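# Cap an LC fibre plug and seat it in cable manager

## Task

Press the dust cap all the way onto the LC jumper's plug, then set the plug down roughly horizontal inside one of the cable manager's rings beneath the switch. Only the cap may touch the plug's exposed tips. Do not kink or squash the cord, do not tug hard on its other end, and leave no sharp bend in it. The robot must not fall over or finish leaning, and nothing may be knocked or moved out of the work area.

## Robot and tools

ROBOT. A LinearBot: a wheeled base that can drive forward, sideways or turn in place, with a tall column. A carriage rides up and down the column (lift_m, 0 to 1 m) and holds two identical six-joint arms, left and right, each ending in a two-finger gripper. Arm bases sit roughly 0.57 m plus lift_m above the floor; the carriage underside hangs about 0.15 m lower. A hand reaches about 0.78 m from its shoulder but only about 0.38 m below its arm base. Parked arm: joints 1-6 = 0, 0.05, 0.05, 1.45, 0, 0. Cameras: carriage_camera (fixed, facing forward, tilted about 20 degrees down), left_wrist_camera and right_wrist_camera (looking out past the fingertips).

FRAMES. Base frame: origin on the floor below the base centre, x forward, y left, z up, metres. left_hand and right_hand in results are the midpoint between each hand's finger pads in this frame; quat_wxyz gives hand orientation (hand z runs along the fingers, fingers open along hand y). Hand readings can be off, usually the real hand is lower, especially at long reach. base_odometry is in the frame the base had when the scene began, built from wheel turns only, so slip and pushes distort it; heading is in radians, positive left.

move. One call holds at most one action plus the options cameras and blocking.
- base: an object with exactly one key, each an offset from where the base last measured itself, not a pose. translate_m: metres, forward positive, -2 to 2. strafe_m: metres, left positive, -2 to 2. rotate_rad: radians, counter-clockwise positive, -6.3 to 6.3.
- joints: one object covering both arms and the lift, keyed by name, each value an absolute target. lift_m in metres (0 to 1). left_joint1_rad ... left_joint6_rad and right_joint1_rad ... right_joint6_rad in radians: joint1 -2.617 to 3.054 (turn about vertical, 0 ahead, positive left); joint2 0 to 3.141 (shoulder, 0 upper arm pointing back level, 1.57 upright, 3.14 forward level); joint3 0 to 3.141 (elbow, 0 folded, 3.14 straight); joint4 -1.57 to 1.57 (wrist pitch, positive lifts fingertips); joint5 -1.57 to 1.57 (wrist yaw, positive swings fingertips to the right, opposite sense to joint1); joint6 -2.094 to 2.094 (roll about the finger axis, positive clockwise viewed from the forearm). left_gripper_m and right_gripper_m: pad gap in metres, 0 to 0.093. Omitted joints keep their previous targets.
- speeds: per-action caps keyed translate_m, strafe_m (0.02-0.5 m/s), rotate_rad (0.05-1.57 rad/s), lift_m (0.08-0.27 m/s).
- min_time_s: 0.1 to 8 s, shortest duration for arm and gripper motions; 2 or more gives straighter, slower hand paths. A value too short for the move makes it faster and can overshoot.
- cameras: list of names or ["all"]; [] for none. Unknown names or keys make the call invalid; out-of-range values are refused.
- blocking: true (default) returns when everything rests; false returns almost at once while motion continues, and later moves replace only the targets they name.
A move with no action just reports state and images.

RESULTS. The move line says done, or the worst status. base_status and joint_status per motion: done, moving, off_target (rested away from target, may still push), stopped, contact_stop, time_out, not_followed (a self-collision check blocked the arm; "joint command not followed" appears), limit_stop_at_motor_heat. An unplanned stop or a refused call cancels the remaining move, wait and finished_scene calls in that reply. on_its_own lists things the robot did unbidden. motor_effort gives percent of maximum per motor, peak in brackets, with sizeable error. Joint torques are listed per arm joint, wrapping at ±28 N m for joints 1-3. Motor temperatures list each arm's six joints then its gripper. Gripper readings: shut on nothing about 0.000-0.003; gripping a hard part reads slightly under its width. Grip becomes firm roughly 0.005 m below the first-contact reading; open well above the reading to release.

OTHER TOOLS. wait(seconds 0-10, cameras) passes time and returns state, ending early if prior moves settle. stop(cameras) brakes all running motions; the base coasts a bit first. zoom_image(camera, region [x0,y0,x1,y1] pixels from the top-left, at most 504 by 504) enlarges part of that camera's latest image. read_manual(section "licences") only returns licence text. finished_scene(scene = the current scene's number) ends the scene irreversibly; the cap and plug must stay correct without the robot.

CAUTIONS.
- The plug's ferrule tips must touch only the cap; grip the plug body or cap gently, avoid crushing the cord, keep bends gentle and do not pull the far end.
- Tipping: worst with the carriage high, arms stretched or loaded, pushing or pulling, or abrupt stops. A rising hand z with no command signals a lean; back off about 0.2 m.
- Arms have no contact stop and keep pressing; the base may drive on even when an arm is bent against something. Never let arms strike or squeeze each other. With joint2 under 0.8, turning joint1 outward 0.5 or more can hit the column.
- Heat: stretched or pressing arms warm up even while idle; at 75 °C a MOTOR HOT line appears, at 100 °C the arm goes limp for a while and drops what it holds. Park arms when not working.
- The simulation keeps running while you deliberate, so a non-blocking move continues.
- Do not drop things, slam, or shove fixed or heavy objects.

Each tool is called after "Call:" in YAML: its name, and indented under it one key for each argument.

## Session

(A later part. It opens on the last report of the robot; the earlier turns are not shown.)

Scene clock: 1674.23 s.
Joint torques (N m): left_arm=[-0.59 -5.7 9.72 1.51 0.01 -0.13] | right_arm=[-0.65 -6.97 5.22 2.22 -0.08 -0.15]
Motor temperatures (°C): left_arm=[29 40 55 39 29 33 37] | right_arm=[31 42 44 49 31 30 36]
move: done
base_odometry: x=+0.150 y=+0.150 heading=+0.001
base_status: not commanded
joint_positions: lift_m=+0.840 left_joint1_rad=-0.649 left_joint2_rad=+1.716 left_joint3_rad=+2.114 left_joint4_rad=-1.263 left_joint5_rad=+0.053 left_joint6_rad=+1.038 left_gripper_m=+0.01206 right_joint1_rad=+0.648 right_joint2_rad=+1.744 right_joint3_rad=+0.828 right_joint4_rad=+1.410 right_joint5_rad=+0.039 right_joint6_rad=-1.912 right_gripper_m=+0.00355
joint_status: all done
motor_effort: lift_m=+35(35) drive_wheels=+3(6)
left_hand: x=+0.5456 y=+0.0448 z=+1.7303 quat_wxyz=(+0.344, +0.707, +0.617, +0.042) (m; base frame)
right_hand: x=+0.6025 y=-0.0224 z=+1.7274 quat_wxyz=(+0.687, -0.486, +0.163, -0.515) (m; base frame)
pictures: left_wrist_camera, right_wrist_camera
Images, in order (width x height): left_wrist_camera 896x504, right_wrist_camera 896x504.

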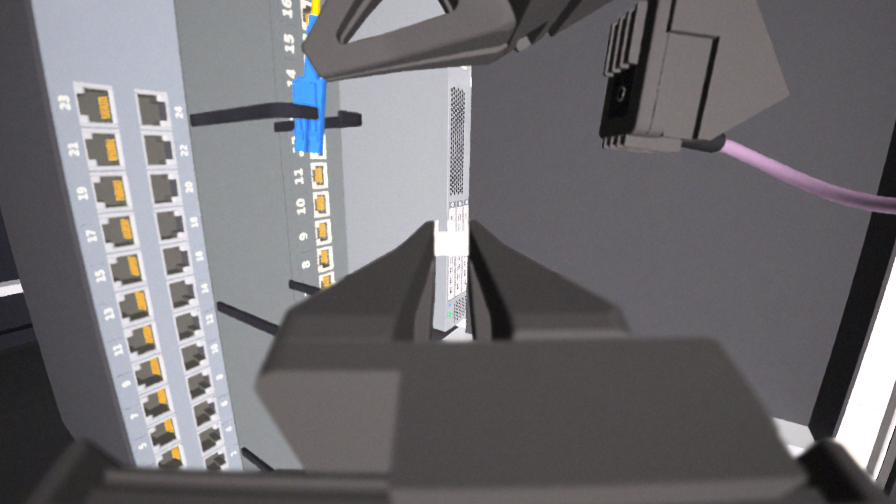

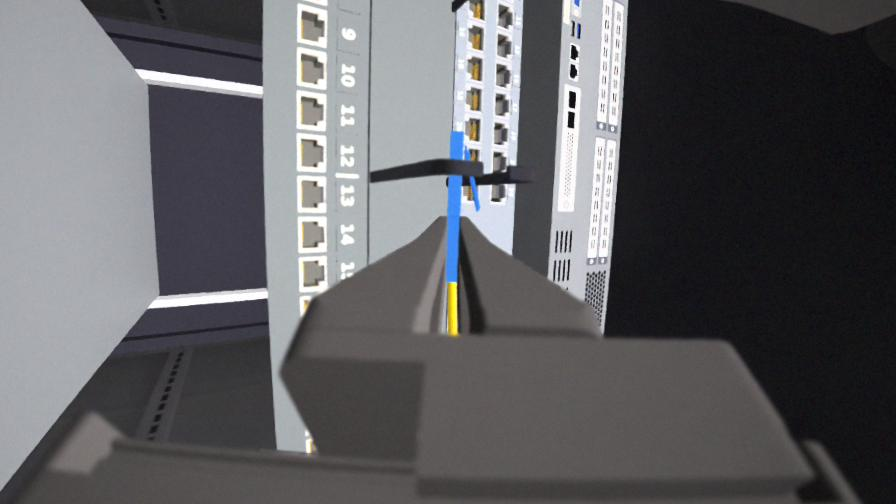

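Call:
move:
  joints: {"left_joint1_rad": -0.611, "left_joint2_rad": 1.871, "left_joint3_rad": 2.344, "left_joint4_rad": -1.320, "left_joint5_rad": 0.084, "left_joint6_rad": 1.073}
  min_time_s: 2.5
  cameras: ["all"]

Call:
zoom_image:
  camera: "left_wrist_camera"
  region: [300, 80, 500, 280]

Call:
zoom_image:
  camera: "carriage_camera"
  region: [390, 165, 510, 240]

Scene clock: 1691.67 s.
Joint torques (N m): left_arm=[0.72 -6.56 9.43 1.52 0.25 0.08] | right_arm=[-0.64 -6.99 5.24 2.21 -0.08 -0.14]
Motor temperatures (°C): left_arm=[29 40 56 39 29 33 37] | right_arm=[31 42 44 49 31 30 36]
move: done
base_odometry: x=+0.150 y=+0.150 heading=+0.001
base_status: not commanded
joint_positions: lift_m=+0.840 left_joint1_rad=-0.619 left_joint2_rad=+1.856 left_joint3_rad=+2.311 left_joint4_rad=-1.312 left_joint5_rad=+0.070 left_joint6_rad=+1.062 left_gripper_m=+0.01206 right_joint1_rad=+0.648 right_joint2_rad=+1.744 right_joint3_rad=+0.828 right_joint4_rad=+1.410 right_joint5_rad=+0.039 right_joint6_rad=-1.912 right_gripper_m=+0.00355
joint_status: all done
motor_effort: lift_m=+35(35) drive_wheels=+1(6)
left_hand: x=+0.5749 y=+0.0358 z=+1.7351 quat_wxyz=(+0.348, +0.706, +0.616, +0.045) (m; base frame)
right_hand: x=+0.6025 y=-0.0224 z=+1.7274 quat_wxyz=(+0.687, -0.486, +0.163, -0.515) (m; base frame)
pictures: carriage_camera, left_wrist_camera, right_wrist_camera
Images, in order (width x height): carriage_camera 896x504, left_wrist_camera 896x504, right_wrist_camera 896x504.

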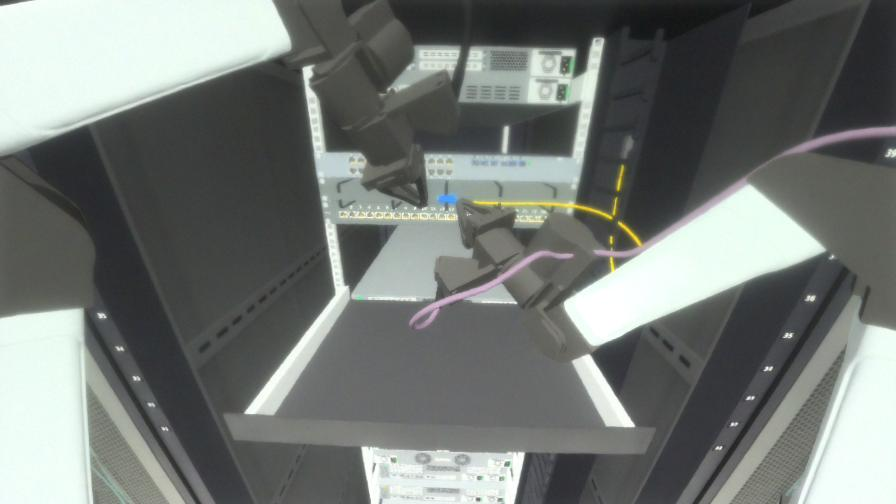

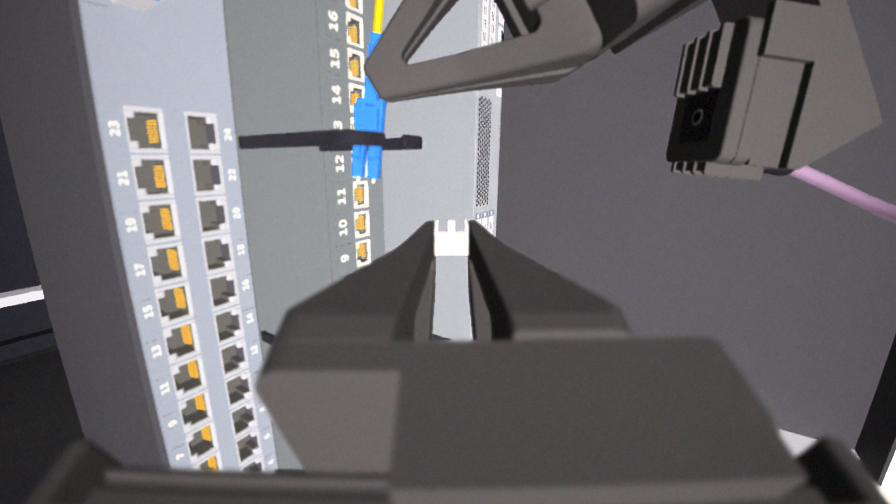

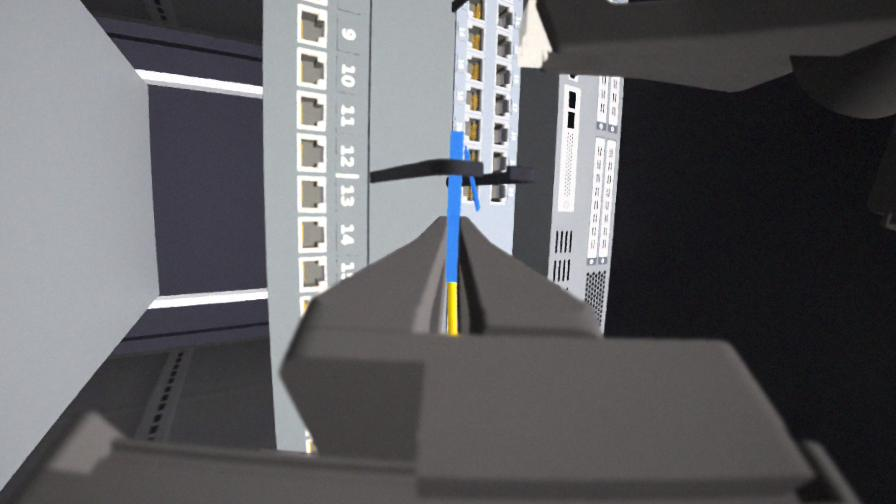

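Scaled by 2.520 from the camera's 896x504 image, which has a finer 1280x720 frame.

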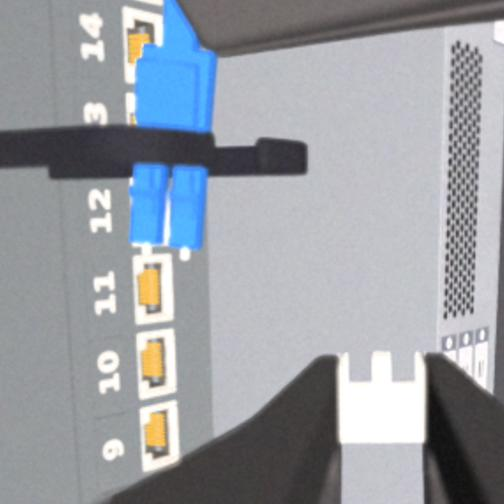

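Scaled by 4.200 from the camera's 896x504 image, which has a finer 1280x720 frame.

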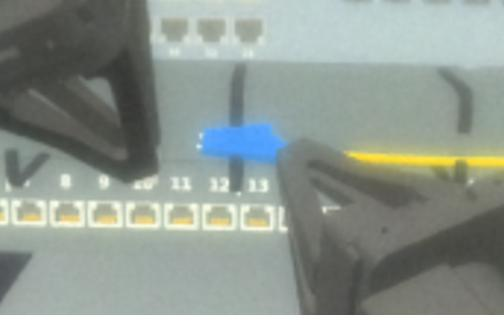

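Call:
zoom_image:
  camera: "left_wrist_camera"
  region: [425, 205, 485, 265]

Call:
zoom_image:
  camera: "left_wrist_camera"
  region: [340, 130, 400, 190]

Call:
zoom_image:
  camera: "right_wrist_camera"
  region: [440, 0, 600, 200]

Scaled by 8.400 from the camera's 896x504 image, which has a finer 1280x720 frame.

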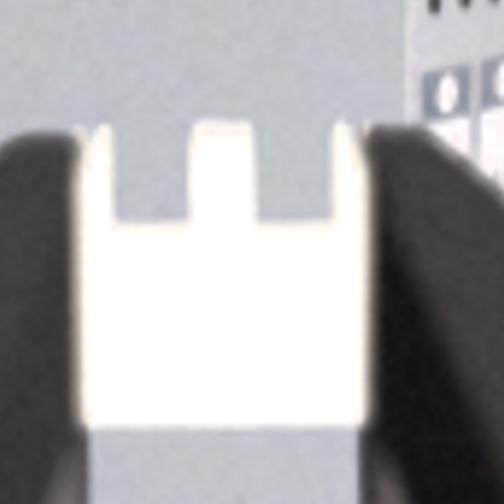

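Scaled by 8.400 from the camera's 896x504 image, which has a finer 1280x720 frame.

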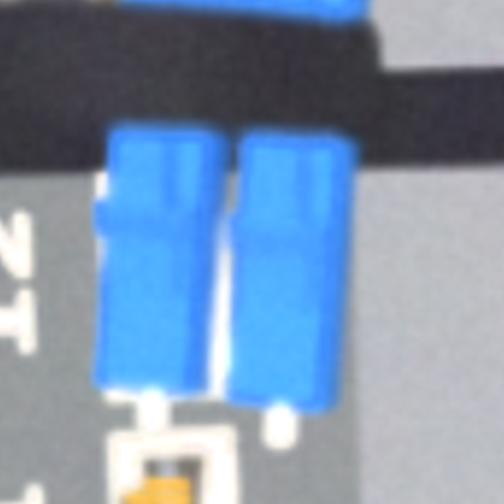

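Scaled by 2.520 from the camera's 896x504 image, which has a finer 1280x720 frame.

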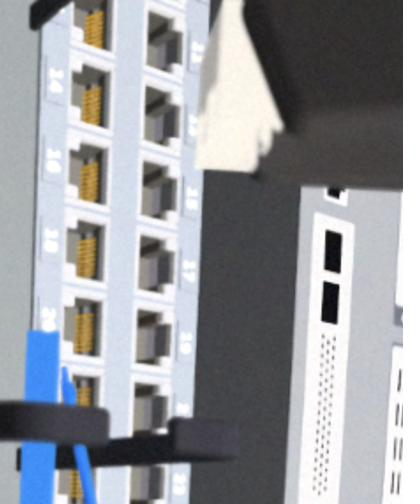

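Call:
move:
  joints: {"left_joint1_rad": -0.604, "left_joint2_rad": 1.778, "left_joint3_rad": 2.112, "left_joint4_rad": -1.200, "left_joint5_rad": 0.102, "left_joint6_rad": 1.126}
  min_time_s: 2.5
  cameras: ["carriage_camera", "left_wrist_camera"]

Scene clock: 1819.13 s.
Joint torques (N m): left_arm=[0.73 -10.88 5.63 1.69 0.27 0.08] | right_arm=[-0.68 -6.97 5.22 2.22 -0.08 -0.15]
Motor temperatures (°C): left_arm=[29 43 56 40 29 33 37] | right_arm=[31 42 44 48 31 30 36]
move: done
base_odometry: x=+0.150 y=+0.150 heading=+0.001
base_status: not commanded
joint_positions: lift_m=+0.840 left_joint1_rad=-0.612 left_joint2_rad=+1.815 left_joint3_rad=+2.128 left_joint4_rad=-1.216 left_joint5_rad=+0.088 left_joint6_rad=+1.115 left_gripper_m=+0.01206 right_joint1_rad=+0.648 right_joint2_rad=+1.744 right_joint3_rad=+0.828 right_joint4_rad=+1.410 right_joint5_rad=+0.039 right_joint6_rad=-1.913 right_gripper_m=+0.00355
joint_status: all done
motor_effort: lift_m=+35(35) drive_wheels=-1(6)
left_hand: x=+0.5762 y=+0.0348 z=+1.7019 quat_wxyz=(+0.327, +0.727, +0.602, +0.041) (m; base frame)
right_hand: x=+0.6025 y=-0.0224 z=+1.7274 quat_wxyz=(+0.686, -0.486, +0.163, -0.516) (m; base frame)
pictures: carriage_camera, left_wrist_camera
Images, in order (width x height): carriage_camera 896x504, left_wrist_camera 896x504.

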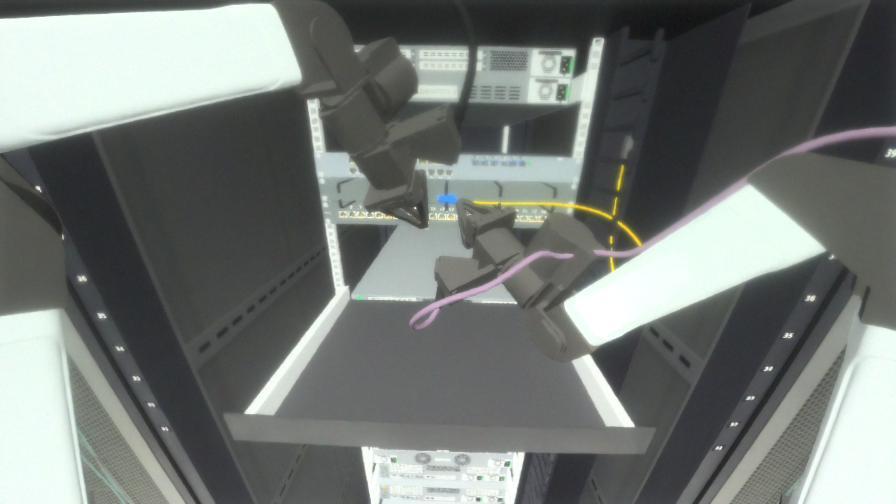

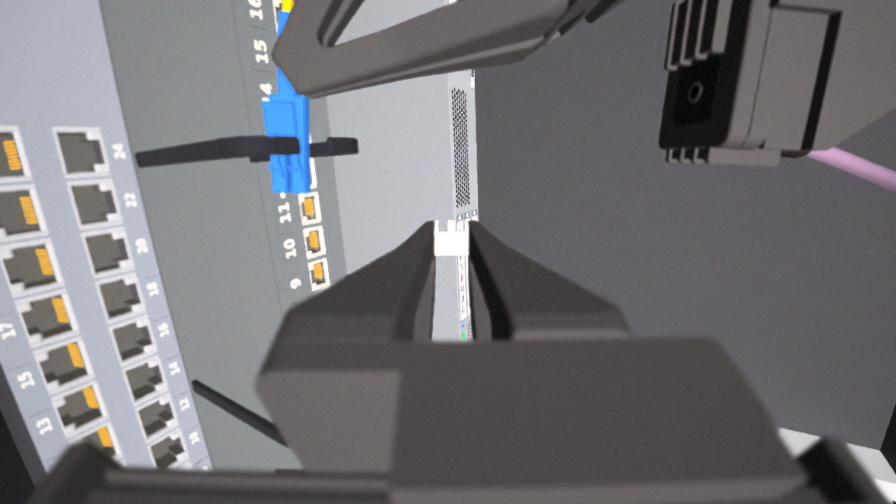

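Call:
move:
  joints: {"lift_m": 0.8525, "right_joint1_rad": 0.6355, "right_joint2_rad": 1.782, "right_joint3_rad": 0.787, "right_joint4_rad": 1.452, "right_joint5_rad": -0.001, "right_joint6_rad": -1.90}
  speeds: {"lift_m": 0.08}
  min_time_s: 0.6
  cameras: ["right_wrist_camera"]

Call:
zoom_image:
  camera: "right_wrist_camera"
  region: [380, 100, 540, 280]

Scene clock: 1828.57 s.
Joint torques (N m): left_arm=[0.69 -10.14 5.98 1.65 0.25 0.08] | right_arm=[-0.61 -7.13 5.15 2.25 -0.08 0.09]
Motor temperatures (°C): left_arm=[29 46 56 40 29 33 37] | right_arm=[31 42 43 48 31 30 36]
move: done
base_odometry: x=+0.150 y=+0.150 heading=+0.001
base_status: not commanded
joint_positions: lift_m=+0.852 left_joint1_rad=-0.612 left_joint2_rad=+1.807 left_joint3_rad=+2.124 left_joint4_rad=-1.209 left_joint5_rad=+0.090 left_joint6_rad=+1.115 left_gripper_m=+0.01206 right_joint1_rad=+0.641 right_joint2_rad=+1.767 right_joint3_rad=+0.799 right_joint4_rad=+1.448 right_joint5_rad=+0.010 right_joint6_rad=-1.910 right_gripper_m=+0.00355
joint_status: all done
motor_effort: lift_m=+36(42) drive_wheels=+4(4)
left_hand: x=+0.5754 y=+0.0350 z=+1.7174 quat_wxyz=(+0.332, +0.726, +0.601, +0.042) (m; base frame)
right_hand: x=+0.6008 y=-0.0212 z=+1.7256 quat_wxyz=(+0.687, -0.495, +0.155, -0.509) (m; base frame)
pictures: right_wrist_camera
Images, in order (width x height): right_wrist_camera 896x504.

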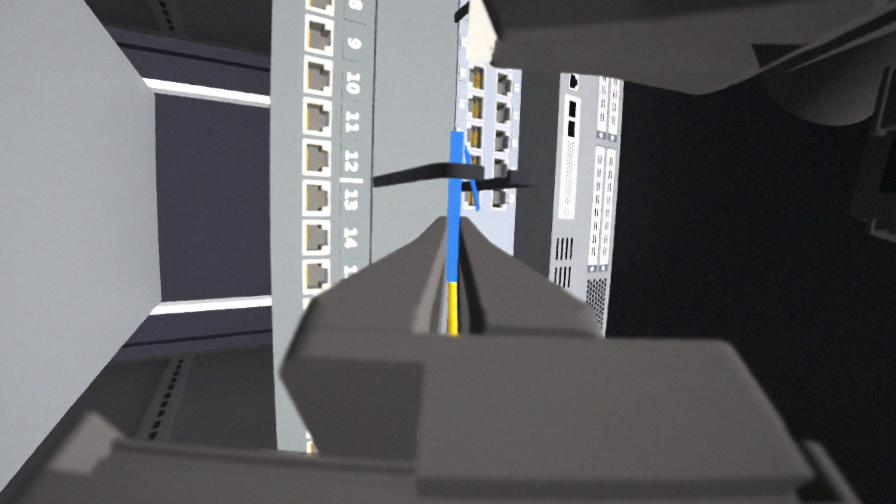

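Scaled by 2.800 from the camera's 896x504 image, which has a finer 1280x720 frame.

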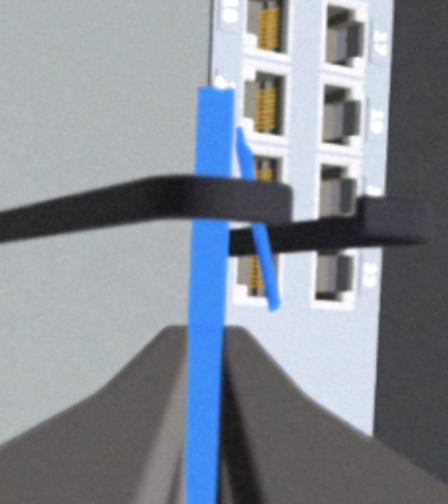

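Call:
move:
  joints: {"lift_m": 0.865, "right_joint1_rad": 0.6297, "right_joint2_rad": 1.798, "right_joint3_rad": 0.7635, "right_joint4_rad": 1.485, "right_joint5_rad": -0.0305, "right_joint6_rad": -1.89}
  speeds: {"lift_m": 0.08}
  min_time_s: 0.6
  cameras: ["all"]

Call:
zoom_image:
  camera: "right_wrist_camera"
  region: [380, 100, 540, 280]

Call:
zoom_image:
  camera: "left_wrist_camera"
  region: [300, 80, 500, 280]

Scene clock: 1838.17 s.
Joint torques (N m): left_arm=[0.7 -9.92 6.12 1.62 0.24 0.08] | right_arm=[-0.68 -7.09 4.97 2.25 -0.07 0.11]
Motor temperatures (°C): left_arm=[29 46 55 40 29 33 37] | right_arm=[31 42 44 48 31 30 36]
move: done
base_odometry: x=+0.150 y=+0.150 heading=+0.001
base_status: not commanded
joint_positions: lift_m=+0.865 left_joint1_rad=-0.612 left_joint2_rad=+1.805 left_joint3_rad=+2.122 left_joint4_rad=-1.207 left_joint5_rad=+0.091 left_joint6_rad=+1.115 left_gripper_m=+0.01206 right_joint1_rad=+0.636 right_joint2_rad=+1.783 right_joint3_rad=+0.776 right_joint4_rad=+1.481 right_joint5_rad=-0.020 right_joint6_rad=-1.900 right_gripper_m=+0.00355
joint_status: all done
motor_effort: lift_m=+36(43) drive_wheels=+3(4)
left_hand: x=+0.5753 y=+0.0349 z=+1.7308 quat_wxyz=(+0.334, +0.726, +0.600, +0.042) (m; base frame)
right_hand: x=+0.5977 y=-0.0206 z=+1.7291 quat_wxyz=(+0.692, -0.500, +0.147, -0.500) (m; base frame)
pictures: carriage_camera, left_wrist_camera, right_wrist_camera
Images, in order (width x height): carriage_camera 896x504, left_wrist_camera 896x504, right_wrist_camera 896x504.

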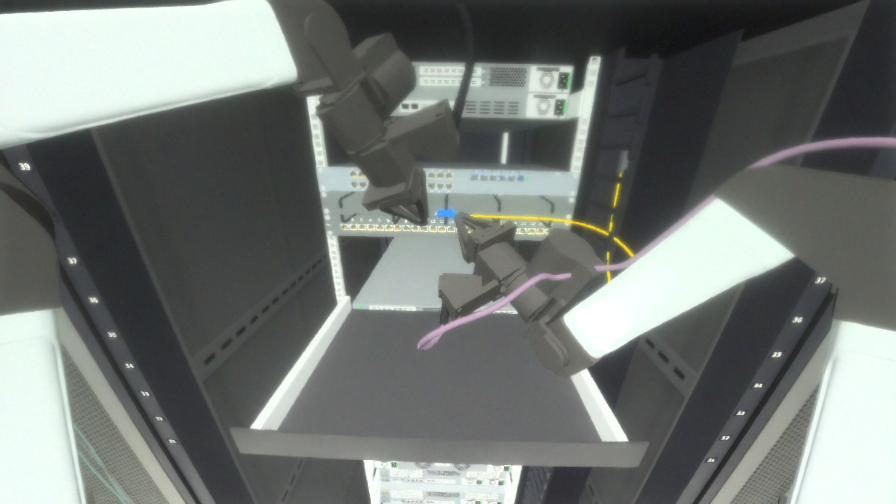

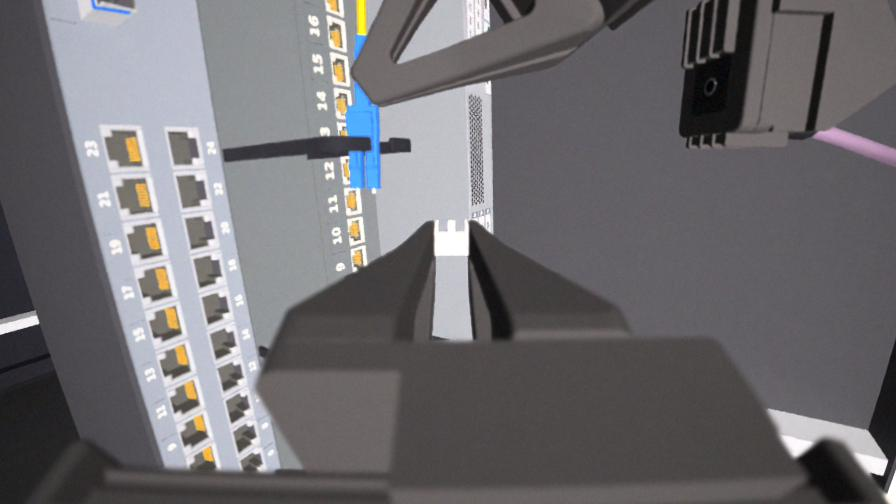

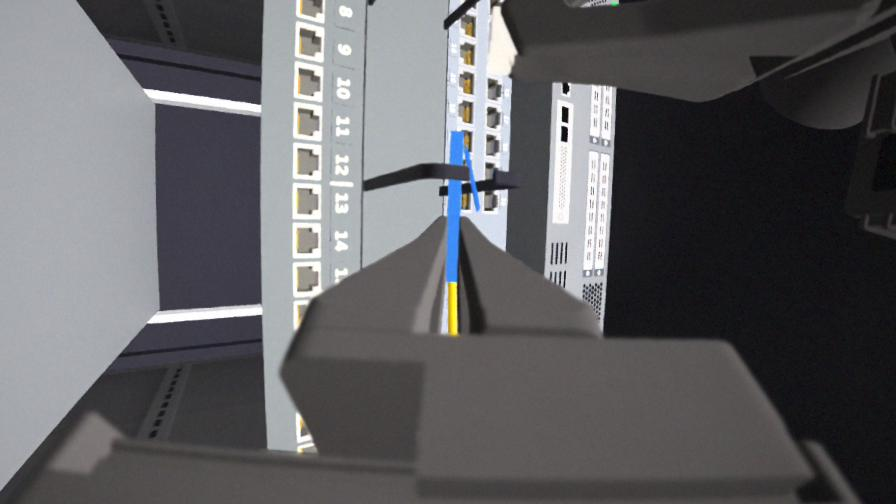

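Scaled by 2.800 from the camera's 896x504 image, which has a finer 1280x720 frame.

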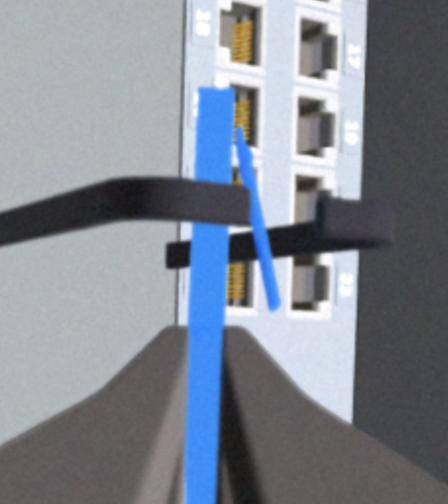

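Scaled by 2.520 from the camera's 896x504 image, which has a finer 1280x720 frame.

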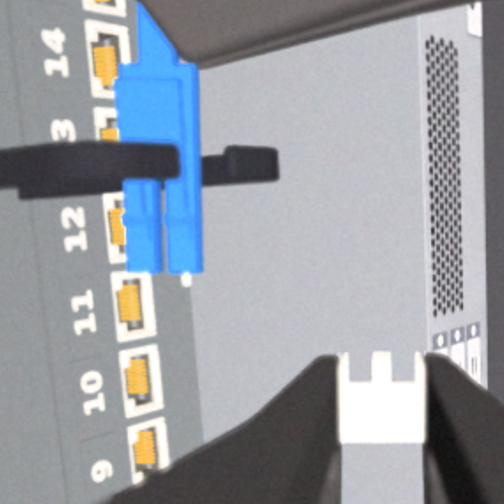

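Call:
zoom_image:
  camera: "left_wrist_camera"
  region: [335, 145, 395, 205]

Call:
zoom_image:
  camera: "right_wrist_camera"
  region: [440, 0, 560, 150]

Call:
zoom_image:
  camera: "carriage_camera"
  region: [390, 180, 510, 255]

Scaled by 8.400 from the camera's 896x504 image, which has a finer 1280x720 frame.

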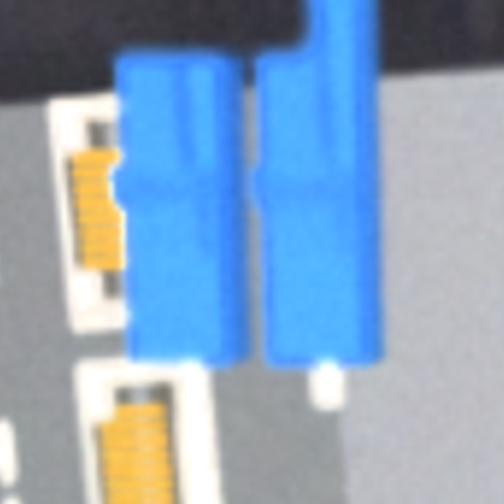

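Scaled by 3.360 from the camera's 896x504 image, which has a finer 1280x720 frame.

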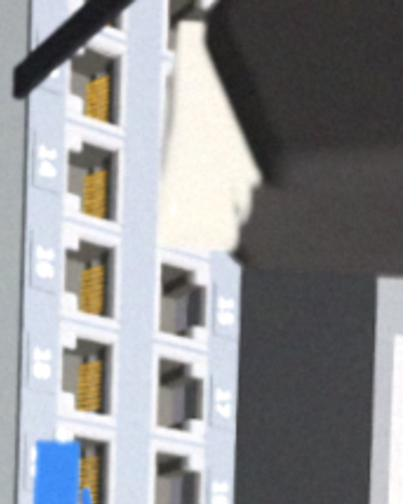

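Scaled by 4.200 from the camera's 896x504 image, which has a finer 1280x720 frame.

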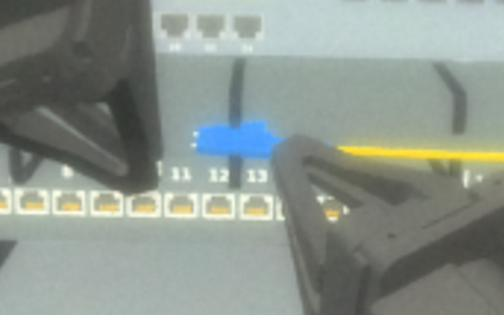

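Call:
move:
  joints: {"left_joint1_rad": -0.584, "left_joint2_rad": 1.905, "left_joint3_rad": 2.295, "left_joint4_rad": -1.265, "left_joint5_rad": 0.115, "left_joint6_rad": 1.141}
  min_time_s: 2.5
  cameras: ["all"]

Call:
zoom_image:
  camera: "left_wrist_camera"
  region: [340, 120, 500, 280]

Call:
zoom_image:
  camera: "right_wrist_camera"
  region: [420, 0, 560, 180]

Call:
zoom_image:
  camera: "carriage_camera"
  region: [390, 180, 510, 255]

Scene clock: 1882.77 s.
Joint torques (N m): left_arm=[0.7 -7.06 9.83 1.47 0.28 0.08] | right_arm=[-0.64 -7.09 4.97 2.23 -0.06 0.09]
Motor temperatures (°C): left_arm=[29 51 55 39 29 33 37] | right_arm=[31 42 44 50 31 30 36]
move: done
base_odometry: x=+0.150 y=+0.150 heading=+0.001
base_status: not commanded
joint_positions: lift_m=+0.865 left_joint1_rad=-0.592 left_joint2_rad=+1.890 left_joint3_rad=+2.261 left_joint4_rad=-1.257 left_joint5_rad=+0.101 left_joint6_rad=+1.129 left_gripper_m=+0.01206 right_joint1_rad=+0.636 right_joint2_rad=+1.783 right_joint3_rad=+0.776 right_joint4_rad=+1.482 right_joint5_rad=-0.021 right_joint6_rad=-1.900 right_gripper_m=+0.00355
joint_status: all done
motor_effort: lift_m=+36(36) drive_wheels=+0(6)
left_hand: x=+0.5918 y=+0.0323 z=+1.7365 quat_wxyz=(+0.336, +0.725, +0.600, +0.043) (m; base frame)
right_hand: x=+0.5975 y=-0.0205 z=+1.7293 quat_wxyz=(+0.692, -0.499, +0.147, -0.500) (m; base frame)
pictures: carriage_camera, left_wrist_camera, right_wrist_camera
Images, in order (width x height): carriage_camera 896x504, left_wrist_camera 896x504, right_wrist_camera 896x504.

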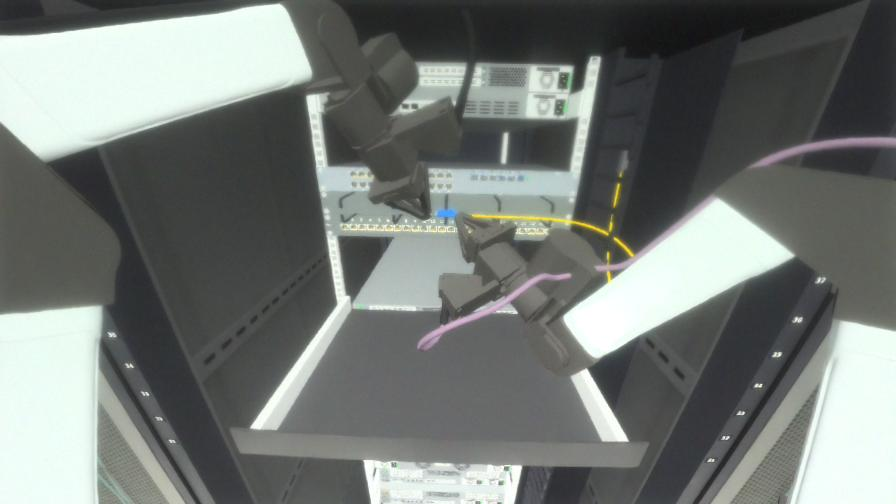

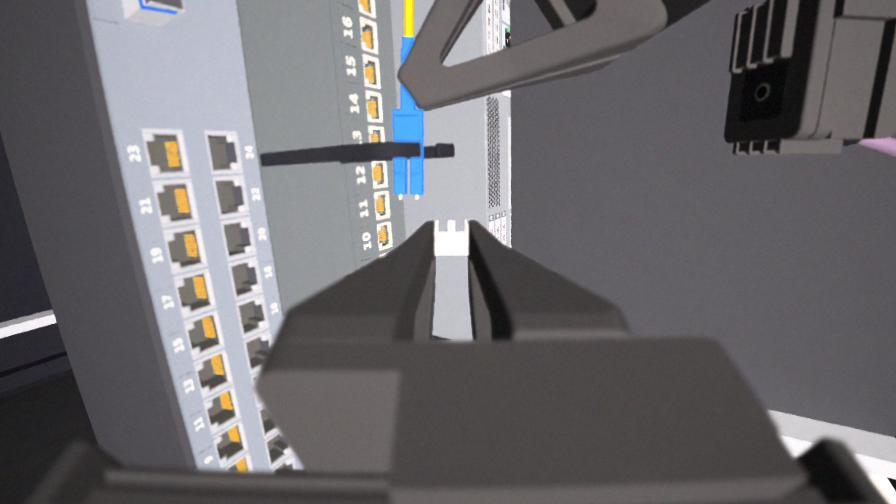

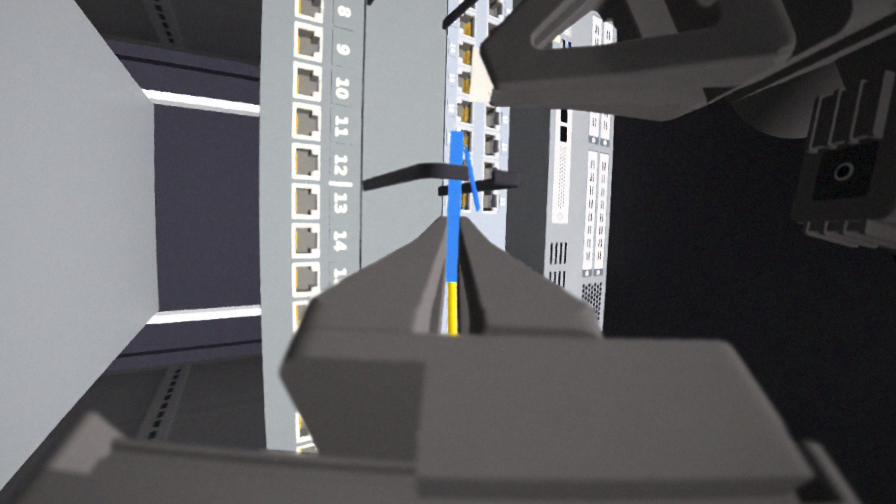

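Scaled by 3.150 from the camera's 896x504 image, which has a finer 1280x720 frame.

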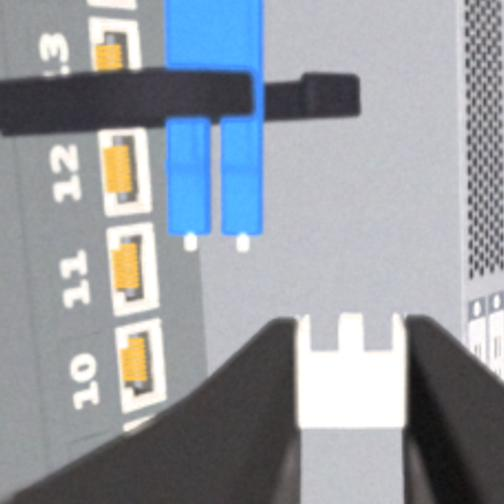

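Scaled by 2.800 from the camera's 896x504 image, which has a finer 1280x720 frame.

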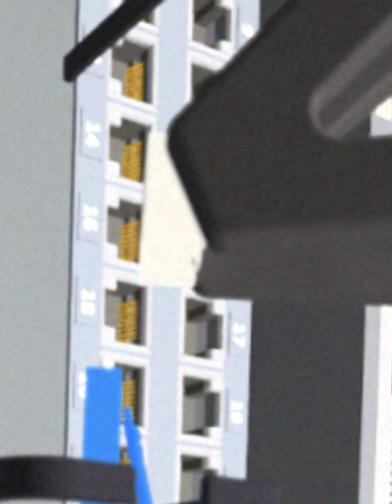

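Scaled by 4.200 from the camera's 896x504 image, which has a finer 1280x720 frame.

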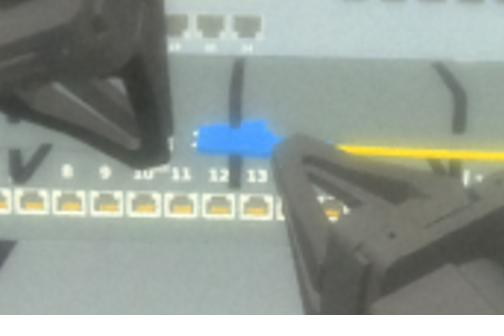

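Call:
move:
  joints: {"left_joint1_rad": -0.565, "left_joint2_rad": 1.985, "left_joint3_rad": 2.428, "left_joint4_rad": -1.310, "left_joint5_rad": 0.126, "left_joint6_rad": 1.158}
  min_time_s: 2.5
  cameras: ["all"]

Call:
zoom_image:
  camera: "left_wrist_camera"
  region: [400, 160, 500, 260]

Call:
zoom_image:
  camera: "right_wrist_camera"
  region: [400, 40, 520, 180]

Call:
zoom_image:
  camera: "carriage_camera"
  region: [390, 180, 510, 255]

Scene clock: 1897.93 s.
Joint torques (N m): left_arm=[0.68 -7.46 9.55 1.47 0.28 0.09] | right_arm=[-0.64 -7.09 4.98 2.24 -0.06 0.1]
Motor temperatures (°C): left_arm=[29 48 55 39 29 33 37] | right_arm=[31 42 44 50 31 30 36]
move: done
base_odometry: x=+0.150 y=+0.150 heading=+0.001
base_status: not commanded
joint_positions: lift_m=+0.865 left_joint1_rad=-0.573 left_joint2_rad=+1.969 left_joint3_rad=+2.394 left_joint4_rad=-1.302 left_joint5_rad=+0.112 left_joint6_rad=+1.147 left_gripper_m=+0.01206 right_joint1_rad=+0.636 right_joint2_rad=+1.783 right_joint3_rad=+0.776 right_joint4_rad=+1.482 right_joint5_rad=-0.021 right_joint6_rad=-1.900 right_gripper_m=+0.00355
joint_status: all done
motor_effort: lift_m=+36(36) drive_wheels=+1(6)
left_hand: x=+0.6070 y=+0.0311 z=+1.7419 quat_wxyz=(+0.341, +0.724, +0.598, +0.046) (m; base frame)
right_hand: x=+0.5975 y=-0.0205 z=+1.7293 quat_wxyz=(+0.692, -0.499, +0.147, -0.500) (m; base frame)
pictures: carriage_camera, left_wrist_camera, right_wrist_camera
Images, in order (width x height): carriage_camera 896x504, left_wrist_camera 896x504, right_wrist_camera 896x504.

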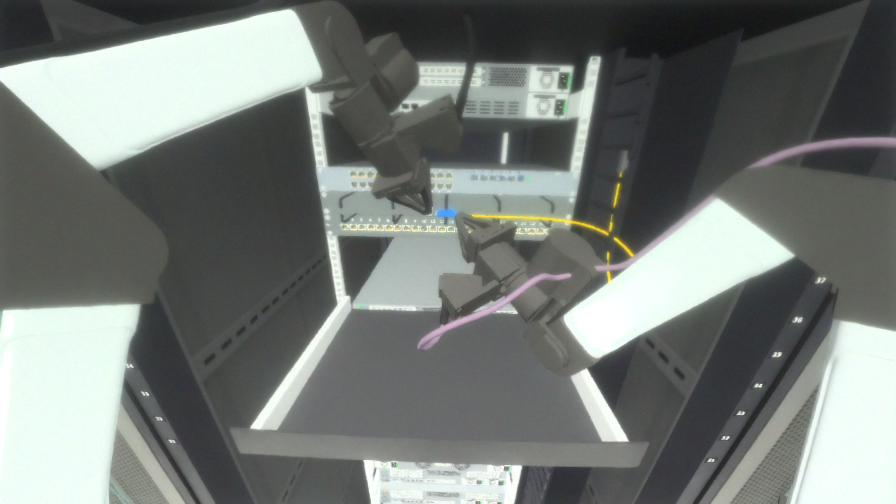

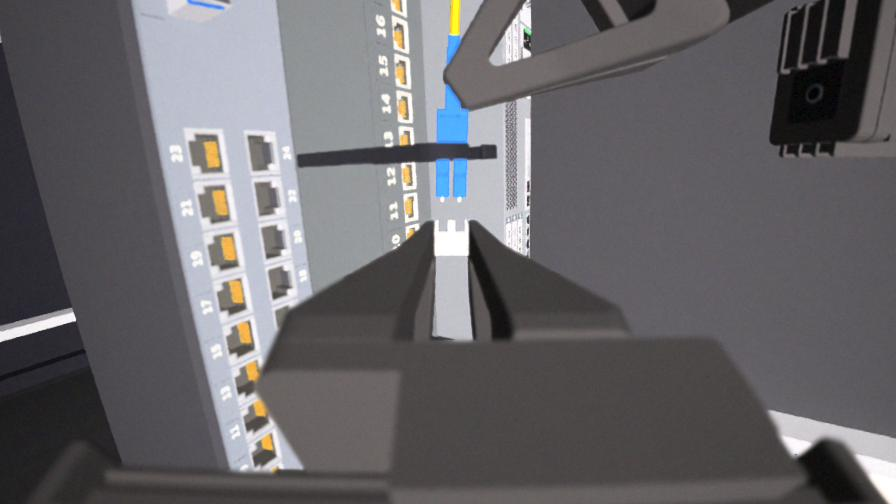

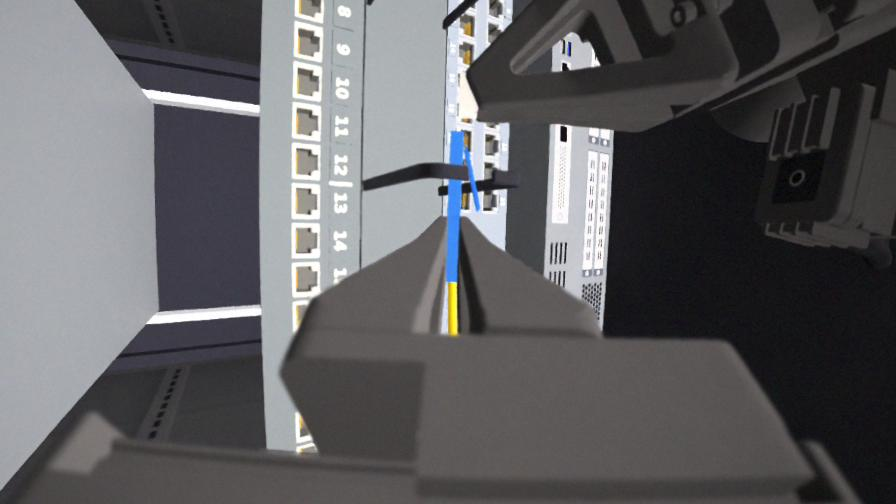

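Scaled by 5.040 from the camera's 896x504 image, which has a finer 1280x720 frame.

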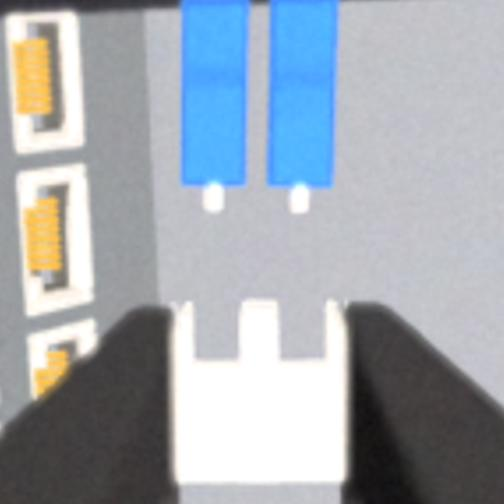

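Scaled by 3.600 from the camera's 896x504 image, which has a finer 1280x720 frame.

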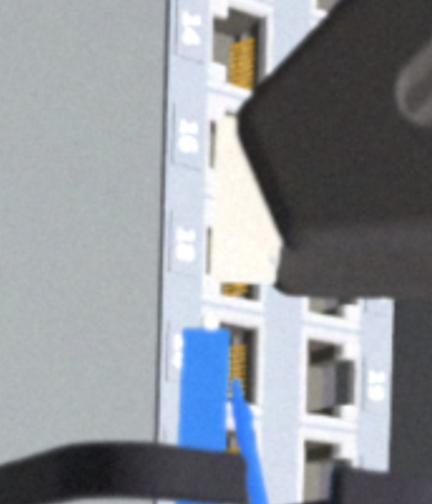

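Scaled by 4.200 from the camera's 896x504 image, which has a finer 1280x720 frame.

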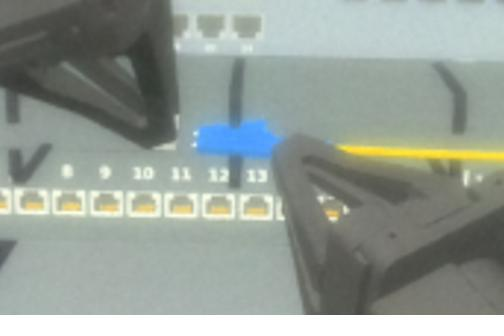

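Call:
move:
  joints: {"left_joint2_rad": 1.992}
  min_time_s: 1
  cameras: ["all"]

Call:
zoom_image:
  camera: "left_wrist_camera"
  region: [420, 180, 480, 240]

Call:
zoom_image:
  camera: "right_wrist_camera"
  region: [430, 60, 500, 150]

Call:
zoom_image:
  camera: "carriage_camera"
  region: [415, 195, 475, 235]

Scene clock: 1965.10 s.
Joint torques (N m): left_arm=[0.69 -7.65 9.55 1.47 0.28 0.09] | right_arm=[-0.64 -7.06 4.98 2.24 -0.06 0.09]
Motor temperatures (°C): left_arm=[29 46 56 40 29 33 37] | right_arm=[31 42 44 50 31 30 36]
move: done
base_odometry: x=+0.150 y=+0.150 heading=+0.001
base_status: not commanded
joint_positions: lift_m=+0.865 left_joint1_rad=-0.573 left_joint2_rad=+1.977 left_joint3_rad=+2.394 left_joint4_rad=-1.302 left_joint5_rad=+0.113 left_joint6_rad=+1.147 left_gripper_m=+0.01206 right_joint1_rad=+0.636 right_joint2_rad=+1.783 right_joint3_rad=+0.776 right_joint4_rad=+1.482 right_joint5_rad=-0.021 right_joint6_rad=-1.900 right_gripper_m=+0.00355
joint_status: all done
motor_effort: lift_m=+36(36) drive_wheels=+0(3)
left_hand: x=+0.6084 y=+0.0301 z=+1.7380 quat_wxyz=(+0.337, +0.725, +0.599, +0.044) (m; base frame)
right_hand: x=+0.5975 y=-0.0205 z=+1.7293 quat_wxyz=(+0.692, -0.499, +0.147, -0.500) (m; base frame)
pictures: carriage_camera, left_wrist_camera, right_wrist_camera
Images, in order (width x height): carriage_camera 896x504, left_wrist_camera 896x504, right_wrist_camera 896x504.

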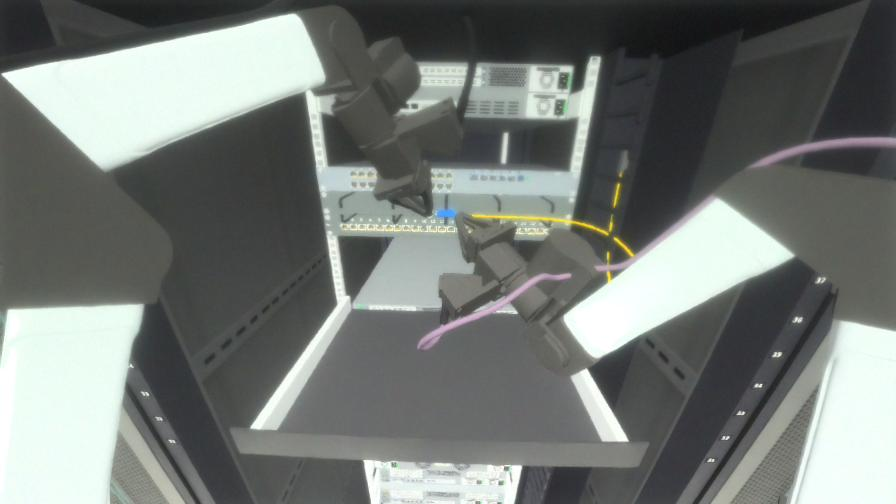

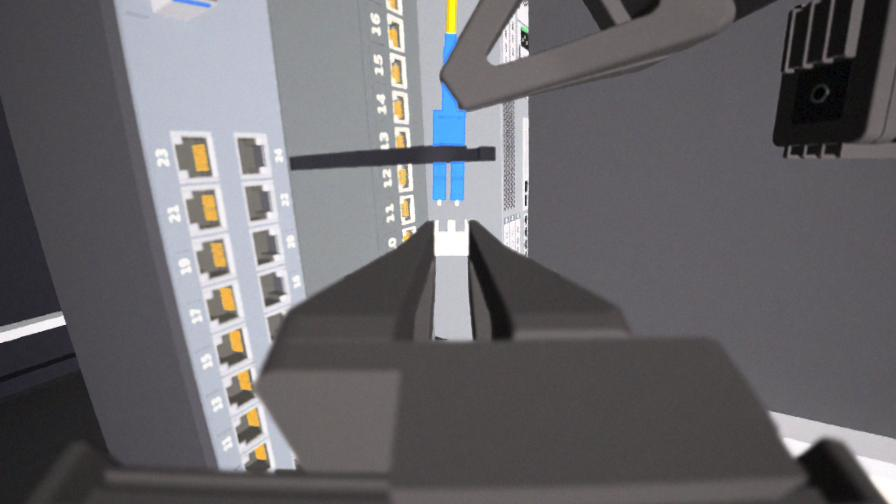

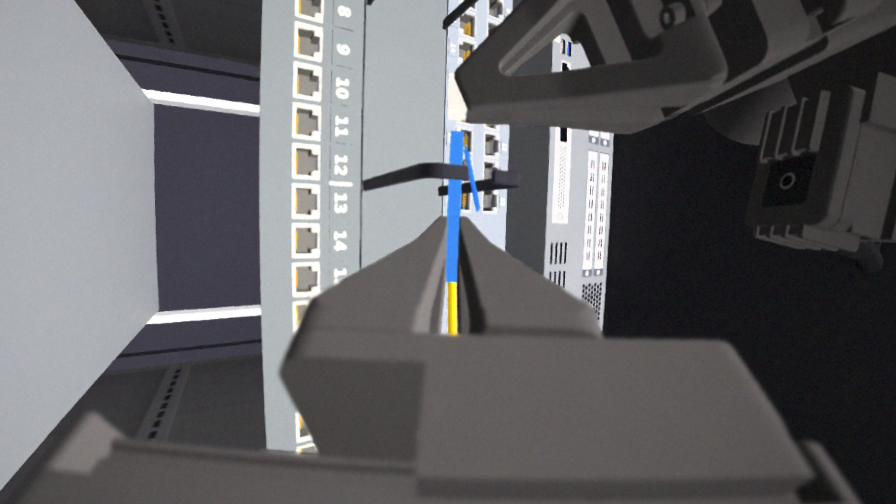

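Scaled by 8.400 from the camera's 896x504 image, which has a finer 1280x720 frame.

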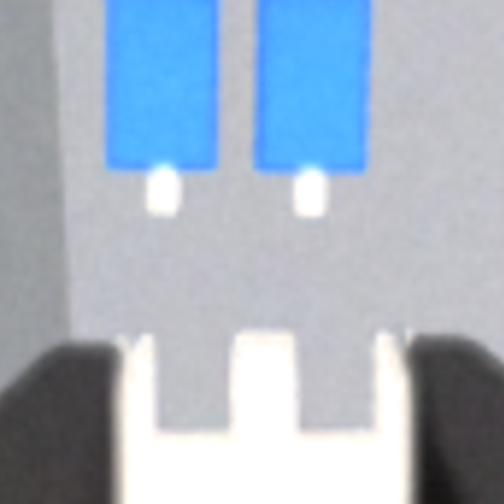

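Scaled by 5.600 from the camera's 896x504 image, which has a finer 1280x720 frame.

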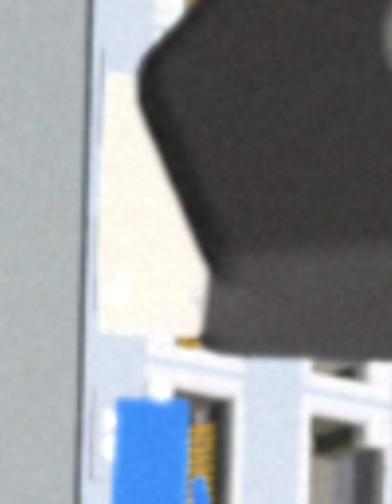

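Scaled by 8.400 from the camera's 896x504 image, which has a finer 1280x720 frame.

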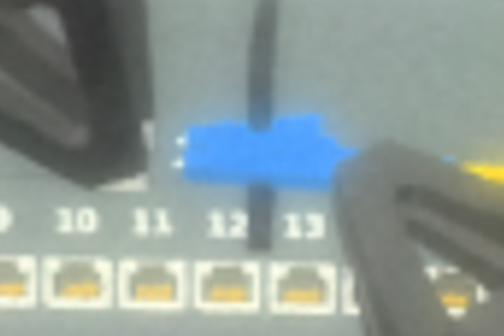

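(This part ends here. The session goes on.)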